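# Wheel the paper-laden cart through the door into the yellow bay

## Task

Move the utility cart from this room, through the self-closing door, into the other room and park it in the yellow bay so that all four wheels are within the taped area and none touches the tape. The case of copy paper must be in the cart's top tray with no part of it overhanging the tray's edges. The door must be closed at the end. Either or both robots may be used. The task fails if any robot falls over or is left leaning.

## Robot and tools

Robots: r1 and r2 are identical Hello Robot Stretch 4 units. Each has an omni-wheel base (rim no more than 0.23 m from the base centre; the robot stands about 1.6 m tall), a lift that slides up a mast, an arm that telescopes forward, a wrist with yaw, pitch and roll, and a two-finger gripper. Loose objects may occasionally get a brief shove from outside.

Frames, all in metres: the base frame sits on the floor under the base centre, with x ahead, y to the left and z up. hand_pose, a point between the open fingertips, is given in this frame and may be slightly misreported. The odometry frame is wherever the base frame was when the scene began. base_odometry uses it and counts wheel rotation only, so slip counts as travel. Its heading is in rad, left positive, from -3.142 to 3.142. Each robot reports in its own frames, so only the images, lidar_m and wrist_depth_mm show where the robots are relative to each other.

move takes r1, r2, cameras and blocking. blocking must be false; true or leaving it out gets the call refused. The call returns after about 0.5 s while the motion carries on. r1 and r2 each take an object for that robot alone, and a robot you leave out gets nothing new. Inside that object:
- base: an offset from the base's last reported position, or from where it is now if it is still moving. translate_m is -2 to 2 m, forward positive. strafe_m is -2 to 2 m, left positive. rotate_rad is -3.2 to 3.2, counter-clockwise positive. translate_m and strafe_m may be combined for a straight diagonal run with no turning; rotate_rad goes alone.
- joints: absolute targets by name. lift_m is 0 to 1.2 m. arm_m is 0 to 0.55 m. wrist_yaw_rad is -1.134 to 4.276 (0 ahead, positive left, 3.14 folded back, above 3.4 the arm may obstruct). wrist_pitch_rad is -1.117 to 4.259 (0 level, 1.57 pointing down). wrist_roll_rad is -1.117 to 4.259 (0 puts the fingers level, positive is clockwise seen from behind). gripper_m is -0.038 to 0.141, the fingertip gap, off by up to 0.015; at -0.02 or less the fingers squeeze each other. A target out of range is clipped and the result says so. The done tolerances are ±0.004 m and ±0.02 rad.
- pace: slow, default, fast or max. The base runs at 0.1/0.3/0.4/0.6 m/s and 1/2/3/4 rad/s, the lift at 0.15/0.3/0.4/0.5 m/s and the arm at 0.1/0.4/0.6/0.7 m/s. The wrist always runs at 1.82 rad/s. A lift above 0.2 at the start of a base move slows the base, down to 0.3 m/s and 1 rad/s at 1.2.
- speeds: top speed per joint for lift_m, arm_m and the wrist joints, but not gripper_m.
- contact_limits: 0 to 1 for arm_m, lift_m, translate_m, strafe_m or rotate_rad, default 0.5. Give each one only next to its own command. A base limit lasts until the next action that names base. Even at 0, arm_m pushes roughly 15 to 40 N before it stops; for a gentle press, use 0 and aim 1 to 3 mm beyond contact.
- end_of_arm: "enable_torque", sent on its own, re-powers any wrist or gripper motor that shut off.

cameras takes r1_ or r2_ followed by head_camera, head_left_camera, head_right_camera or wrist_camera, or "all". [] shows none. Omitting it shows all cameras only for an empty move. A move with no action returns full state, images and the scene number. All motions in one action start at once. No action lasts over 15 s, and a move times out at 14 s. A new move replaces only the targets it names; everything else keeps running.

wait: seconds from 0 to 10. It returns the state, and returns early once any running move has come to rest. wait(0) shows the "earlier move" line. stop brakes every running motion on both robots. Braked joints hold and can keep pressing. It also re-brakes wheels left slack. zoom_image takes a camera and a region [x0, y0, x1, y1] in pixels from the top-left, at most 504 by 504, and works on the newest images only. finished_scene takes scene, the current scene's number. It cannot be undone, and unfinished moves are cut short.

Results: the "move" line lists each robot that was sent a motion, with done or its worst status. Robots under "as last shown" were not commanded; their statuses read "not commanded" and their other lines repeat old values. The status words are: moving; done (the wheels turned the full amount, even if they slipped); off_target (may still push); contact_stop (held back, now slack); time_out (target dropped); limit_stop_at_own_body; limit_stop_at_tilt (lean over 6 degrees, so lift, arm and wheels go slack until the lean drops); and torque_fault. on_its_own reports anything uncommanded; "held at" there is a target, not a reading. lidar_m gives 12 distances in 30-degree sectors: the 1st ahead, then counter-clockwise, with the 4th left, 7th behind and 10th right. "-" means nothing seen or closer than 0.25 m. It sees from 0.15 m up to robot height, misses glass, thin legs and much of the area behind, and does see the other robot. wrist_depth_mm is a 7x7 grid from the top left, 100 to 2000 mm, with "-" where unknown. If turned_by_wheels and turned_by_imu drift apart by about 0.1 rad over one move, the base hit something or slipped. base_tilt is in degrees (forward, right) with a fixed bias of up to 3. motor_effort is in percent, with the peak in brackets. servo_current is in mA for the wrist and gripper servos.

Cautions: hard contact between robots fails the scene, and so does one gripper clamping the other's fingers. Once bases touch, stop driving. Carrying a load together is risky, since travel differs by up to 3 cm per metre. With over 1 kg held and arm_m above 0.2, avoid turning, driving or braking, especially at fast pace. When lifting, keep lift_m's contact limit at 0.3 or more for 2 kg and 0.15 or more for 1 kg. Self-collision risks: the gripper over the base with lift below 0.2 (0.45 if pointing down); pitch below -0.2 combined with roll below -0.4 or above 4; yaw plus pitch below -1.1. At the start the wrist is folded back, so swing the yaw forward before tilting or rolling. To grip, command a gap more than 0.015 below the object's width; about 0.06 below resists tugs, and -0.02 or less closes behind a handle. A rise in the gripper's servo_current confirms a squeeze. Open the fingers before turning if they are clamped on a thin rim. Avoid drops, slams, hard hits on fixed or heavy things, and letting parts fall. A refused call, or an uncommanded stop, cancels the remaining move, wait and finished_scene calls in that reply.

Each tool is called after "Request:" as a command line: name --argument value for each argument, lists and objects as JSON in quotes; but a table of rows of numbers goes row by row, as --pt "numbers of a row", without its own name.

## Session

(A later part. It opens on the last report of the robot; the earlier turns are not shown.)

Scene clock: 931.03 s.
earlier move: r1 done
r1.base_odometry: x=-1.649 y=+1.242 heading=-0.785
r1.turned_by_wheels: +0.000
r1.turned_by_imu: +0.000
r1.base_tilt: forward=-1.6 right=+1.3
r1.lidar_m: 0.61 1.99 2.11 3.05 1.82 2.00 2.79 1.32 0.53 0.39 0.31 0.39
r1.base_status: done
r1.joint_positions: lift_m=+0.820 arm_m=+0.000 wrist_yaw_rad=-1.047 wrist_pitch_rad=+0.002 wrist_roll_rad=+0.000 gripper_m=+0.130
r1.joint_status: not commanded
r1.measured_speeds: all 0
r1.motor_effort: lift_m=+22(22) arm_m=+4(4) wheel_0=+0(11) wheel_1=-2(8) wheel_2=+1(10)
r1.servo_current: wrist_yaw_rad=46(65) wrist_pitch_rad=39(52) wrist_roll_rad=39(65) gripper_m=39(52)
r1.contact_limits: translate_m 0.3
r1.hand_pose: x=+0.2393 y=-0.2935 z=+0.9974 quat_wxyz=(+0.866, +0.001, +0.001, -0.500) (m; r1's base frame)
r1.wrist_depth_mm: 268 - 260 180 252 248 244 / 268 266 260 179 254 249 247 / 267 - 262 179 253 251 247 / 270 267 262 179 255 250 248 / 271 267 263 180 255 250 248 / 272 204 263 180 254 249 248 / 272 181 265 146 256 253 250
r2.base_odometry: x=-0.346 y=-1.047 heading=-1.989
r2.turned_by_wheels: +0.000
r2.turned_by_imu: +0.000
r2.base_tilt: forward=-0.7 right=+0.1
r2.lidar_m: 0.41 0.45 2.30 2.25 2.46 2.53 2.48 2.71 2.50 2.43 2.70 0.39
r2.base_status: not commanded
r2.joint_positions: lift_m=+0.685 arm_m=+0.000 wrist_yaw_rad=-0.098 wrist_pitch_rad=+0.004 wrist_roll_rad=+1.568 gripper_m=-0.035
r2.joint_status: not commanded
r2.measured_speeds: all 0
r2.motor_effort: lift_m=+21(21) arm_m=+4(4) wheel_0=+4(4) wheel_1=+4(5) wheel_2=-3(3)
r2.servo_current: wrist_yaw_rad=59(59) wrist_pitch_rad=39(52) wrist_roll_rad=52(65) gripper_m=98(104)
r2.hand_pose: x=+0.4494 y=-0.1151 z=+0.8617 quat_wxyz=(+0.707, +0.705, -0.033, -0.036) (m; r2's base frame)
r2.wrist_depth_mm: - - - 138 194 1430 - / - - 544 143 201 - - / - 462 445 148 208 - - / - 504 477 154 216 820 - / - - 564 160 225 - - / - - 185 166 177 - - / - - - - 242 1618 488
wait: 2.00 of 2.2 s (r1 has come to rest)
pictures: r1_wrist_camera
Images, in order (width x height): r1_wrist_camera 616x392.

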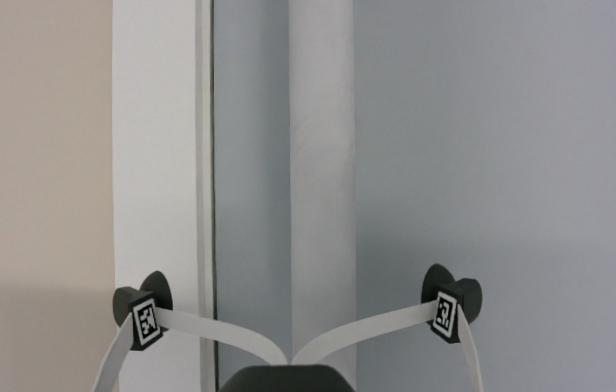

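Request:
move --r1 '{"base": {"translate_m": -0.004, "strafe_m": -0.016}, "pace": "slow", "contact_limits": {"translate_m": 0.3}}' --blocking false

Request:
wait --seconds 0.5

Request:
move --r1 '{"joints": {"gripper_m": -0.025}}' --blocking false

Request:
wait --seconds 1.6

Request:
move --r1 '{"base": {"translate_m": -0.2094, "strafe_m": 0.1446}, "joints": {"wrist_yaw_rad": -0.785}, "speeds": {"wrist_yaw_rad": 0.1}, "pace": "slow", "contact_limits": {"translate_m": 0.8}}' --blocking false

Request:
wait --seconds 3.3 --cameras '["r1_wrist_camera"]'

Scene clock: 944.40 s.
move: r1 moving
r1.base_odometry: x=-1.659 y=+1.236 heading=-0.785
r1.turned_by_wheels: +0.000
r1.turned_by_imu: +0.000
r1.base_tilt: forward=-1.6 right=+1.3
r1.lidar_m: 0.58 2.00 2.11 3.04 1.80 2.03 2.78 1.26 0.49 0.37 0.29 0.38
r1.base_status: translate_m moving; strafe_m moving
r1.joint_positions: lift_m=+0.820 arm_m=+0.000 wrist_yaw_rad=-1.047 wrist_pitch_rad=+0.002 wrist_roll_rad=+0.000 gripper_m=+0.130
r1.joint_status: not commanded
r1.measured_speeds: translate_m=-0.009 strafe_m=-0.033 rotate_rad=+0.001 lift_m=+0.000 arm_m=+0.000 wrist_yaw_rad=+0.000 wrist_pitch_rad=+0.000 wrist_roll_rad=+0.000
r1.motor_effort: lift_m=+22(22) arm_m=+4(4) wheel_0=+5(6) wheel_1=-3(7) wheel_2=+1(4)
r1.servo_current: wrist_yaw_rad=46(52) wrist_pitch_rad=39(46) wrist_roll_rad=72(72) gripper_m=39(52)
r1.contact_limits: translate_m 0.3
r1.hand_pose: x=+0.2393 y=-0.2935 z=+0.9974 quat_wxyz=(+0.866, +0.001, +0.001, -0.500) (m; r1's base frame)
r1.wrist_depth_mm: 259 - 252 170 244 241 237 / 259 - 252 171 245 241 237 / 259 - 253 171 246 241 237 / 263 - 254 172 246 242 237 / 262 - 254 172 247 242 240 / 263 195 253 169 246 242 240 / 263 181 255 150 248 243 241
r2: as last shown
r2.base_tilt: forward=-0.6 right=+0.1
r2.lidar_m: 0.42 0.48 2.32 2.27 2.47 2.56 2.48 2.72 2.49 2.47 2.68 0.41
r2.motor_effort: lift_m=+21(21) arm_m=+4(4) wheel_0=+4(4) wheel_1=+4(4) wheel_2=-2(3)
r2.servo_current: wrist_yaw_rad=65(65) wrist_pitch_rad=46(46) wrist_roll_rad=39(59) gripper_m=98(104)
r2.wrist_depth_mm: - - - 138 194 1430 - / - - 544 144 200 - - / - 466 445 148 208 - - / - 504 473 154 216 831 - / - - 559 159 224 - - / - - 185 166 177 - - / - - - - 243 1537 488
pictures: none

Scene clock: 944.90 s.
earlier move: r1 moving
r1.base_odometry: x=-1.663 y=+1.234 heading=-0.785
r1.turned_by_wheels: +0.000
r1.turned_by_imu: +0.000
r1.base_tilt: forward=-1.6 right=+1.3
r1.lidar_m: 0.56 1.95 2.12 3.07 1.84 3.67 2.81 1.27 0.52 0.38 0.29 0.38
r1.base_status: translate_m moving; strafe_m moving
r1.joint_positions: lift_m=+0.820 arm_m=+0.000 wrist_yaw_rad=-1.047 wrist_pitch_rad=+0.002 wrist_roll_rad=+0.000 gripper_m=+0.130
r1.joint_status: not commanded
r1.measured_speeds: all 0
r1.motor_effort: lift_m=+21(22) arm_m=+4(4) wheel_0=+5(6) wheel_1=-2(7) wheel_2=+2(4)
r1.servo_current: wrist_yaw_rad=52(65) wrist_pitch_rad=39(52) wrist_roll_rad=59(72) gripper_m=39(52)
r1.contact_limits: translate_m 0.3
r1.hand_pose: x=+0.2393 y=-0.2935 z=+0.9974 quat_wxyz=(+0.866, +0.001, +0.001, -0.500) (m; r1's base frame)
r1.wrist_depth_mm: 255 - 249 167 241 237 235 / 256 - 248 168 241 237 235 / 257 - 250 169 243 237 235 / 257 - 250 168 242 239 236 / 257 - 250 167 243 239 236 / 258 193 251 167 243 238 236 / 260 - 252 150 244 242 237
r2.base_odometry: x=-0.346 y=-1.047 heading=-1.989
r2.turned_by_wheels: +0.000
r2.turned_by_imu: +0.000
r2.base_tilt: forward=-0.7 right=+0.1
r2.lidar_m: 0.41 0.48 2.33 2.28 2.44 2.53 2.46 2.70 2.50 2.46 2.68 0.38
r2.base_status: not commanded
r2.joint_positions: lift_m=+0.685 arm_m=+0.000 wrist_yaw_rad=-0.098 wrist_pitch_rad=+0.004 wrist_roll_rad=+1.568 gripper_m=-0.035
r2.joint_status: not commanded
r2.measured_speeds: all 0
r2.motor_effort: lift_m=+21(21) arm_m=+4(4) wheel_0=+4(4) wheel_1=+4(4) wheel_2=-3(3)
r2.servo_current: wrist_yaw_rad=39(65) wrist_pitch_rad=46(46) wrist_roll_rad=39(59) gripper_m=91(104)
r2.hand_pose: x=+0.4494 y=-0.1151 z=+0.8617 quat_wxyz=(+0.707, +0.705, -0.033, -0.036) (m; r2's base frame)
r2.wrist_depth_mm: - - - 138 193 1430 - / - - 539 143 201 - - / - 462 445 148 208 - - / - 504 477 154 216 831 - / - - 559 159 224 - - / - - 185 166 178 - - / - - - - 242 1537 492
wait: 0.50 s; no rest
pictures: none

Scene clock: 945.40 s.
earlier move: r1 done
move: r1 moving
r1.base_odometry: x=-1.663 y=+1.234 heading=-0.785
r1.turned_by_wheels: +0.000
r1.turned_by_imu: +0.000
r1.base_tilt: forward=-1.6 right=+1.3
r1.lidar_m: 0.57 1.97 2.12 3.04 1.81 3.70 2.81 1.26 0.53 0.38 0.30 0.37
r1.base_status: done
r1.joint_positions: lift_m=+0.820 arm_m=+0.000 wrist_yaw_rad=-1.047 wrist_pitch_rad=+0.002 wrist_roll_rad=+0.000 gripper_m=+0.117
r1.joint_status: gripper_m moving
r1.measured_speeds: all 0
r1.motor_effort: lift_m=+22(22) arm_m=+4(4) wheel_0=+4(4) wheel_1=-3(4) wheel_2=+1(1)
r1.servo_current: wrist_yaw_rad=72(72) wrist_pitch_rad=46(46) wrist_roll_rad=52(59) gripper_m=98(98)
r1.contact_limits: translate_m 0.3
r1.hand_pose: x=+0.2393 y=-0.2935 z=+0.9974 quat_wxyz=(+0.866, +0.001, +0.001, -0.500) (m; r1's base frame)
r1.wrist_depth_mm: 255 - 249 167 242 238 234 / 255 - 249 167 241 237 236 / 256 - 248 169 242 238 236 / 257 - 250 167 243 238 236 / 257 - 252 167 244 239 236 / 258 194 250 167 242 237 236 / 260 140 251 148 244 240 237
r2: as last shown
r2.base_tilt: forward=-0.6 right=+0.1
r2.lidar_m: 0.40 0.48 2.31 2.27 2.46 2.54 2.47 2.66 2.49 2.43 2.69 0.40
r2.servo_current: wrist_yaw_rad=46(59) wrist_pitch_rad=46(52) wrist_roll_rad=46(59) gripper_m=98(98)
r2.wrist_depth_mm: - - - 138 193 1464 - / - - 544 143 201 - - / - 466 442 148 208 - - / - 500 477 154 215 820 - / - - 559 159 224 - - / - - 185 166 177 - - / - - - - 241 1537 488
pictures: none

Scene clock: 947.00 s.
earlier move: r1 moving
r1.base_odometry: x=-1.663 y=+1.234 heading=-0.785
r1.turned_by_wheels: +0.000
r1.turned_by_imu: +0.000
r1.base_tilt: forward=-1.6 right=+1.3
r1.lidar_m: 0.57 1.97 2.13 3.03 1.83 3.72 2.79 1.23 0.52 0.37 0.30 0.38
r1.base_status: done
r1.joint_positions: lift_m=+0.820 arm_m=+0.000 wrist_yaw_rad=-1.048 wrist_pitch_rad=+0.002 wrist_roll_rad=+0.000 gripper_m=-0.024
r1.joint_status: gripper_m moving
r1.measured_speeds: translate_m=+0.000 strafe_m=+0.000 rotate_rad=-0.001 lift_m=+0.000 arm_m=+0.000 wrist_yaw_rad=+0.000 wrist_pitch_rad=+0.000 wrist_roll_rad=+0.000
r1.motor_effort: lift_m=+22(22) arm_m=-4(4) wheel_0=-1(4) wheel_1=+0(4) wheel_2=-1(1)
r1.servo_current: wrist_yaw_rad=59(72) wrist_pitch_rad=46(52) wrist_roll_rad=52(59) gripper_m=59(156)
r1.contact_limits: translate_m 0.3
r1.hand_pose: x=+0.2391 y=-0.2935 z=+0.9974 quat_wxyz=(+0.866, +0.001, +0.001, -0.501) (m; r1's base frame)
r1.wrist_depth_mm: 253 - 247 164 239 236 234 / 255 - 247 165 240 237 234 / 256 - 248 166 241 237 235 / 256 - 249 167 241 238 235 / 256 - 250 168 241 238 236 / 257 - 249 168 242 238 236 / 257 136 250 164 179 239 237
r2.base_odometry: x=-0.346 y=-1.047 heading=-1.989
r2.turned_by_wheels: +0.000
r2.turned_by_imu: +0.000
r2.base_tilt: forward=-0.7 right=+0.1
r2.lidar_m: 0.40 0.45 2.32 2.27 2.49 2.52 2.49 2.70 2.48 2.46 2.71 0.39
r2.base_status: not commanded
r2.joint_positions: lift_m=+0.685 arm_m=+0.000 wrist_yaw_rad=-0.098 wrist_pitch_rad=+0.004 wrist_roll_rad=+1.568 gripper_m=-0.035
r2.joint_status: not commanded
r2.measured_speeds: all 0
r2.motor_effort: lift_m=+21(21) arm_m=+4(4) wheel_0=+3(4) wheel_1=+4(4) wheel_2=-3(3)
r2.servo_current: wrist_yaw_rad=46(59) wrist_pitch_rad=46(52) wrist_roll_rad=46(59) gripper_m=98(104)
r2.hand_pose: x=+0.4494 y=-0.1151 z=+0.8617 quat_wxyz=(+0.707, +0.705, -0.033, -0.036) (m; r2's base frame)
r2.wrist_depth_mm: - - - 138 193 1430 - / - - 544 143 200 - - / - 462 449 149 209 - - / - 500 477 154 216 820 - / - - 554 159 224 - - / - - 185 166 178 - - / - - - - 242 1576 492
wait: 1.60 s; no rest
pictures: none

Scene clock: 947.50 s.
earlier move: r1 done
move: r1 moving
r1.base_odometry: x=-1.666 y=+1.247 heading=-0.786
r1.turned_by_wheels: -0.001
r1.turned_by_imu: -0.001
r1.base_tilt: forward=-1.5 right=+1.3
r1.lidar_m: 0.60 1.99 2.13 3.06 1.82 3.73 2.79 1.30 0.54 0.37 0.31 0.39
r1.base_status: translate_m moving; strafe_m moving
r1.joint_positions: lift_m=+0.820 arm_m=+0.000 wrist_yaw_rad=-1.007 wrist_pitch_rad=+0.002 wrist_roll_rad=+0.000 gripper_m=-0.024
r1.joint_status: wrist_yaw_rad moving; the others done
r1.measured_speeds: translate_m=-0.045 strafe_m=+0.031 rotate_rad=+0.001 lift_m=+0.000 arm_m=+0.000 wrist_yaw_rad=+0.093 wrist_pitch_rad=+0.000 wrist_roll_rad=+0.000
r1.motor_effort: lift_m=+21(22) arm_m=-4(4) wheel_0=-22(22) wheel_1=+7(7) wheel_2=+6(6)
r1.servo_current: wrist_yaw_rad=46(65) wrist_pitch_rad=39(46) wrist_roll_rad=46(59) gripper_m=65(65)
r1.contact_limits: translate_m 0.8
r1.hand_pose: x=+0.2512 y=-0.2905 z=+0.9974 quat_wxyz=(+0.876, +0.000, +0.001, -0.482) (m; r1's base frame)
r1.wrist_depth_mm: 265 - 252 168 241 236 232 / 265 - 252 169 241 236 233 / 266 - 253 169 242 237 234 / 266 - 254 170 243 237 233 / 267 - 254 170 243 238 234 / 267 - 187 170 242 238 235 / 267 142 253 167 244 237 236
r2: as last shown
r2.base_tilt: forward=-0.6 right=+0.1
r2.lidar_m: 0.40 0.50 2.32 2.25 2.45 2.54 2.48 2.69 2.51 2.46 2.67 0.39
r2.motor_effort: lift_m=+21(21) arm_m=+4(4) wheel_0=+3(4) wheel_1=+4(4) wheel_2=-2(3)
r2.servo_current: wrist_yaw_rad=52(52) wrist_pitch_rad=39(46) wrist_roll_rad=39(59) gripper_m=85(111)
r2.wrist_depth_mm: - - - 138 193 1397 - / - - 544 143 201 - - / - 466 439 148 208 - - / - 500 473 154 216 820 - / - - 559 159 225 - - / - - 185 166 178 - - / - - - - 242 1576 488
pictures: none

Scene clock: 950.73 s.
earlier move: r1 done
r1.base_odometry: x=-1.709 y=+1.484 heading=-0.785
r1.turned_by_wheels: +0.002
r1.turned_by_imu: +0.002
r1.base_tilt: forward=-1.5 right=+1.3
r1.lidar_m: 0.91 2.12 2.24 3.24 1.61 3.48 2.68 1.92 0.71 0.47 0.37 0.32
r1.base_status: done
r1.joint_positions: lift_m=+0.820 arm_m=+0.000 wrist_yaw_rad=-0.774 wrist_pitch_rad=+0.002 wrist_roll_rad=+0.000 gripper_m=-0.024
r1.joint_status: all done
r1.measured_speeds: all 0
r1.motor_effort: lift_m=+22(22) arm_m=-4(4) wheel_0=-8(23) wheel_1=+5(9) wheel_2=+13(15)
r1.servo_current: wrist_yaw_rad=72(91) wrist_pitch_rad=46(52) wrist_roll_rad=59(65) gripper_m=59(72)
r1.contact_limits: translate_m 0.8
r1.hand_pose: x=+0.3161 y=-0.2641 z=+0.9974 quat_wxyz=(+0.926, +0.000, +0.001, -0.377) (m; r1's base frame)
r1.wrist_depth_mm: - - 252 178 236 231 225 / - - 253 176 237 231 225 / - - 253 173 237 232 227 / - - 253 173 239 232 227 / - - 254 171 239 233 228 / - - 183 171 238 234 228 / - 139 255 167 170 231 229
r2.base_odometry: x=-0.346 y=-1.047 heading=-1.989
r2.turned_by_wheels: +0.000
r2.turned_by_imu: +0.000
r2.base_tilt: forward=-0.7 right=+0.1
r2.lidar_m: 0.41 0.48 2.32 2.24 2.47 2.52 2.48 2.70 2.52 2.45 2.66 0.39
r2.base_status: not commanded
r2.joint_positions: lift_m=+0.685 arm_m=+0.000 wrist_yaw_rad=-0.098 wrist_pitch_rad=+0.004 wrist_roll_rad=+1.568 gripper_m=-0.035
r2.joint_status: not commanded
r2.measured_speeds: all 0
r2.motor_effort: lift_m=+21(21) arm_m=+4(4) wheel_0=+4(4) wheel_1=+4(5) wheel_2=-3(3)
r2.servo_current: wrist_yaw_rad=52(65) wrist_pitch_rad=46(52) wrist_roll_rad=46(59) gripper_m=98(111)
r2.hand_pose: x=+0.4494 y=-0.1151 z=+0.8617 quat_wxyz=(+0.707, +0.705, -0.033, -0.036) (m; r2's base frame)
r2.wrist_depth_mm: - - - 138 193 1430 - / - - 539 143 201 - - / - 466 445 148 208 - - / - 500 473 154 216 820 - / - - 559 159 224 - - / - - 185 166 178 - - / - - - - 242 1576 488
wait: 3.23 of 3.3 s (r1 has come to rest)
pictures: r1_wrist_camera
Images, in order (width x height): r1_wrist_camera 616x392.

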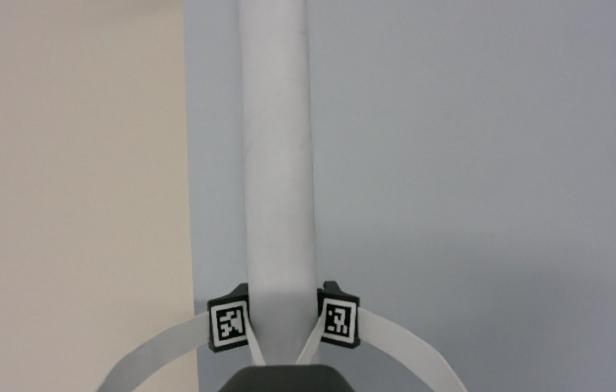

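Request:
move --r1 '{"base": {"translate_m": -0.2394, "strafe_m": 0.0855}, "joints": {"wrist_yaw_rad": -0.535}, "speeds": {"wrist_yaw_rad": 0.1}, "pace": "slow", "contact_limits": {"translate_m": 0.8}}' --blocking false

Request:
wait --seconds 3.4

Request:
move --r1 '{"base": {"translate_m": -0.2533, "strafe_m": 0.0206}, "joints": {"wrist_yaw_rad": -0.275}, "speeds": {"wrist_yaw_rad": 0.1}, "pace": "slow", "contact_limits": {"translate_m": 0.8}}' --blocking false

Request:
wait --seconds 3.4 --cameras '["r1_wrist_camera", "r2_head_camera"]'

Scene clock: 959.50 s.
move: r1 moving
r1.base_odometry: x=-1.715 y=+1.496 heading=-0.785
r1.turned_by_wheels: +0.000
r1.turned_by_imu: +0.000
r1.base_tilt: forward=-1.5 right=+1.3
r1.lidar_m: 0.92 2.12 2.25 3.24 1.59 3.46 2.69 1.95 0.76 0.47 0.40 0.32
r1.base_status: translate_m moving; strafe_m moving
r1.joint_positions: lift_m=+0.820 arm_m=+0.000 wrist_yaw_rad=-0.733 wrist_pitch_rad=+0.002 wrist_roll_rad=+0.000 gripper_m=-0.024
r1.joint_status: wrist_yaw_rad moving
r1.measured_speeds: translate_m=-0.049 strafe_m=+0.017 rotate_rad=-0.002 lift_m=+0.000 arm_m=+0.000 wrist_yaw_rad=+0.100 wrist_pitch_rad=+0.000 wrist_roll_rad=+0.000
r1.motor_effort: lift_m=+21(22) arm_m=-4(4) wheel_0=-14(14) wheel_1=-3(4) wheel_2=+14(15)
r1.servo_current: wrist_yaw_rad=59(91) wrist_pitch_rad=39(46) wrist_roll_rad=39(59) gripper_m=59(65)
r1.contact_limits: translate_m 0.8
r1.hand_pose: x=+0.3267 y=-0.2580 z=+0.9974 quat_wxyz=(+0.933, +0.000, +0.001, -0.359) (m; r1's base frame)
r1.wrist_depth_mm: - - 253 172 236 228 224 / - - 254 171 236 229 223 / - - 255 170 237 229 224 / - - 255 170 237 230 224 / - - 256 169 238 229 224 / - - 182 169 236 232 225 / - 136 255 167 177 229 226
r2: as last shown
r2.lidar_m: 0.40 0.50 2.32 2.26 2.45 2.51 2.47 2.66 2.47 2.46 2.67 0.40
r2.motor_effort: lift_m=+21(21) arm_m=+4(4) wheel_0=+3(4) wheel_1=+4(4) wheel_2=-2(3)
r2.servo_current: wrist_yaw_rad=59(59) wrist_pitch_rad=39(46) wrist_roll_rad=46(52) gripper_m=91(104)
r2.wrist_depth_mm: - - - 138 194 1430 - / - - 544 143 200 - - / - 466 445 148 208 - - / - 504 477 154 216 831 - / - - 559 159 224 - - / - - 185 166 178 - - / - - - - 241 1537 488
pictures: none

Scene clock: 962.77 s.
earlier move: r1 off_target
r1.base_odometry: x=-1.818 y=+1.713 heading=-0.783
r1.turned_by_wheels: +0.002
r1.turned_by_imu: +0.005
r1.base_tilt: forward=-1.5 right=+1.3
r1.lidar_m: 1.17 2.29 2.43 3.53 1.39 3.26 2.50 2.43 1.03 0.53 0.43 0.37
r1.base_status: done
r1.joint_positions: lift_m=+0.820 arm_m=+0.000 wrist_yaw_rad=-0.513 wrist_pitch_rad=+0.002 wrist_roll_rad=+0.000 gripper_m=-0.024
r1.joint_status: wrist_yaw_rad off_target (ended at -0.515, target -0.535)
r1.measured_speeds: all 0
r1.on_its_own: wrist_yaw_rad is at rest, and its servo_current (143 mA) is outside its rest range (0 to 104 mA)
r1.motor_effort: lift_m=+21(22) arm_m=-6(6) wheel_0=+3(15) wheel_1=-3(5) wheel_2=+24(24)
r1.servo_current: wrist_yaw_rad=143(143) wrist_pitch_rad=39(52) wrist_roll_rad=46(72) gripper_m=65(72)
r1.contact_limits: translate_m 0.8
r1.hand_pose: x=+0.3796 y=-0.2176 z=+0.9974 quat_wxyz=(+0.967, +0.000, +0.001, -0.253) (m; r1's base frame)
r1.wrist_depth_mm: - - 167 236 230 221 215 / - - 168 237 231 222 216 / - - 254 238 233 223 216 / 1708 - 174 239 233 224 216 / 1808 - 253 240 234 224 218 / 1808 - 177 180 233 225 218 / - 141 178 171 148 224 219
r2.base_odometry: x=-0.346 y=-1.047 heading=-1.989
r2.turned_by_wheels: +0.000
r2.turned_by_imu: +0.000
r2.base_tilt: forward=-0.7 right=+0.0
r2.lidar_m: 0.41 0.51 2.33 2.26 2.47 2.54 2.46 2.70 2.50 2.45 2.67 0.40
r2.base_status: not commanded
r2.joint_positions: lift_m=+0.685 arm_m=+0.000 wrist_yaw_rad=-0.098 wrist_pitch_rad=+0.004 wrist_roll_rad=+1.568 gripper_m=-0.035
r2.joint_status: not commanded
r2.measured_speeds: all 0
r2.motor_effort: lift_m=+21(21) arm_m=+4(4) wheel_0=+3(4) wheel_1=+4(4) wheel_2=-3(3)
r2.servo_current: wrist_yaw_rad=52(59) wrist_pitch_rad=33(52) wrist_roll_rad=46(59) gripper_m=91(104)
r2.hand_pose: x=+0.4494 y=-0.1151 z=+0.8617 quat_wxyz=(+0.707, +0.705, -0.033, -0.036) (m; r2's base frame)
r2.wrist_depth_mm: - - - 138 193 1430 - / - - 544 143 201 - - / - 466 445 148 208 - - / - 500 469 154 216 831 - / - - 554 159 224 - - / - - 185 166 177 - - / - - - - 241 1576 488
wait: 3.27 of 3.4 s (r1 has come to rest)
pictures: none

Scene clock: 963.27 s.
move: r1 moving
r1.base_odometry: x=-1.826 y=+1.722 heading=-0.781
r1.turned_by_wheels: +0.002
r1.turned_by_imu: +0.002
r1.base_tilt: forward=-1.5 right=+1.3
r1.lidar_m: 1.22 2.31 2.48 3.55 1.41 3.23 2.49 2.42 1.06 0.56 0.43 0.34
r1.base_status: translate_m moving; strafe_m moving
r1.joint_positions: lift_m=+0.820 arm_m=+0.000 wrist_yaw_rad=-0.471 wrist_pitch_rad=+0.002 wrist_roll_rad=+0.000 gripper_m=-0.024
r1.joint_status: wrist_yaw_rad moving
r1.measured_speeds: translate_m=-0.049 strafe_m=+0.004 rotate_rad=+0.000 lift_m=+0.000 arm_m=+0.000 wrist_yaw_rad=+0.099 wrist_pitch_rad=+0.000 wrist_roll_rad=+0.000
r1.motor_effort: lift_m=+22(22) arm_m=-6(6) wheel_0=-2(4) wheel_1=-4(7) wheel_2=+26(27)
r1.servo_current: wrist_yaw_rad=111(130) wrist_pitch_rad=46(46) wrist_roll_rad=46(59) gripper_m=65(72)
r1.contact_limits: translate_m 0.8
r1.hand_pose: x=+0.3884 y=-0.2088 z=+0.9974 quat_wxyz=(+0.972, +0.000, +0.001, -0.233) (m; r1's base frame)
r1.wrist_depth_mm: - - 167 237 230 220 213 / 1863 - 168 238 232 220 215 / 1863 - 256 238 232 222 213 / 1808 - 256 239 232 221 214 / - - 256 239 233 223 215 / 1863 - 177 178 233 224 216 / - 143 258 168 148 221 216
r2: as last shown
r2.base_tilt: forward=-0.6 right=+0.1
r2.lidar_m: 0.39 0.48 2.30 2.26 2.48 2.52 2.48 2.70 2.51 2.47 2.70 0.34
r2.servo_current: wrist_yaw_rad=46(59) wrist_pitch_rad=39(46) wrist_roll_rad=46(59) gripper_m=91(91)
r2.wrist_depth_mm: - - - 138 193 1430 - / - - 539 143 200 - - / - 462 445 149 208 - - / - 500 469 154 216 820 - / - - 554 160 224 - - / - - 185 166 178 - - / - - - - 242 1576 488
pictures: none

Scene clock: 966.57 s.
earlier move: r1 off_target
r1.base_odometry: x=-1.982 y=+1.906 heading=-0.781
r1.turned_by_wheels: +0.000
r1.turned_by_imu: +0.060
r1.base_tilt: forward=-1.5 right=+1.2
r1.lidar_m: 0.38 2.51 2.73 1.33 1.32 2.84 2.27 2.23 1.12 0.66 0.49 0.40
r1.base_status: done
r1.joint_positions: lift_m=+0.820 arm_m=+0.000 wrist_yaw_rad=-0.251 wrist_pitch_rad=+0.002 wrist_roll_rad=+0.000 gripper_m=-0.024
r1.joint_status: wrist_yaw_rad off_target (ended at -0.251, target -0.275)
r1.measured_speeds: all 0
r1.on_its_own: wrist_yaw_rad is at rest, and its servo_current (163 mA) is outside its rest range (0 to 104 mA)
r1.motor_effort: lift_m=+22(22) arm_m=-6(7) wheel_0=+7(11) wheel_1=-3(7) wheel_2=+24(29)
r1.servo_current: wrist_yaw_rad=163(163) wrist_pitch_rad=46(46) wrist_roll_rad=46(65) gripper_m=59(72)
r1.contact_limits: translate_m 0.8
r1.hand_pose: x=+0.4287 y=-0.1564 z=+0.9974 quat_wxyz=(+0.992, +0.000, +0.001, -0.125) (m; r1's base frame)
r1.wrist_depth_mm: - - 178 239 229 215 206 / - - 263 239 230 216 207 / - - 264 242 230 217 208 / - - 267 239 231 216 208 / - - 268 241 232 218 209 / - - 179 181 229 219 - / - 160 265 173 148 216 210
r2.base_odometry: x=-0.346 y=-1.047 heading=-1.989
r2.turned_by_wheels: +0.000
r2.turned_by_imu: +0.000
r2.base_tilt: forward=-0.7 right=+0.1
r2.lidar_m: 0.40 0.48 2.30 2.27 2.47 2.52 2.50 2.72 2.50 2.47 2.70 0.38
r2.base_status: not commanded
r2.joint_positions: lift_m=+0.685 arm_m=+0.000 wrist_yaw_rad=-0.098 wrist_pitch_rad=+0.004 wrist_roll_rad=+1.568 gripper_m=-0.035
r2.joint_status: not commanded
r2.measured_speeds: all 0
r2.motor_effort: lift_m=+21(21) arm_m=+4(4) wheel_0=+4(4) wheel_1=+4(4) wheel_2=-3(3)
r2.servo_current: wrist_yaw_rad=52(59) wrist_pitch_rad=46(52) wrist_roll_rad=52(65) gripper_m=91(104)
r2.hand_pose: x=+0.4494 y=-0.1151 z=+0.8617 quat_wxyz=(+0.707, +0.705, -0.033, -0.036) (m; r2's base frame)
r2.wrist_depth_mm: - - - 138 194 1430 - / - - 549 143 200 - - / - 466 445 148 208 - - / - 504 473 154 216 842 - / - - 554 159 224 - - / - - 185 166 178 - - / - - - - 241 1618 488
wait: 3.30 of 3.4 s (r1 has come to rest)
pictures: r1_wrist_camera, r2_head_camera
Images, in order (width x height): r1_wrist_camera 616x392, r2_head_camera 420x560.

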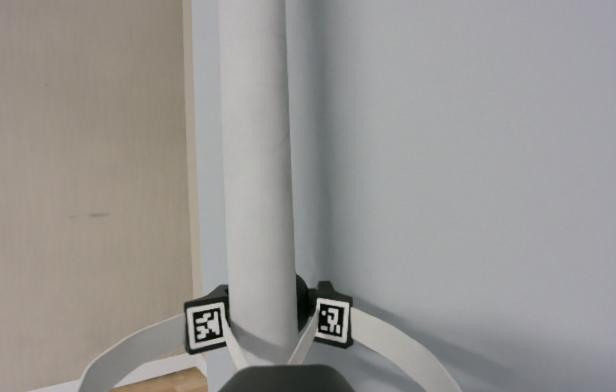

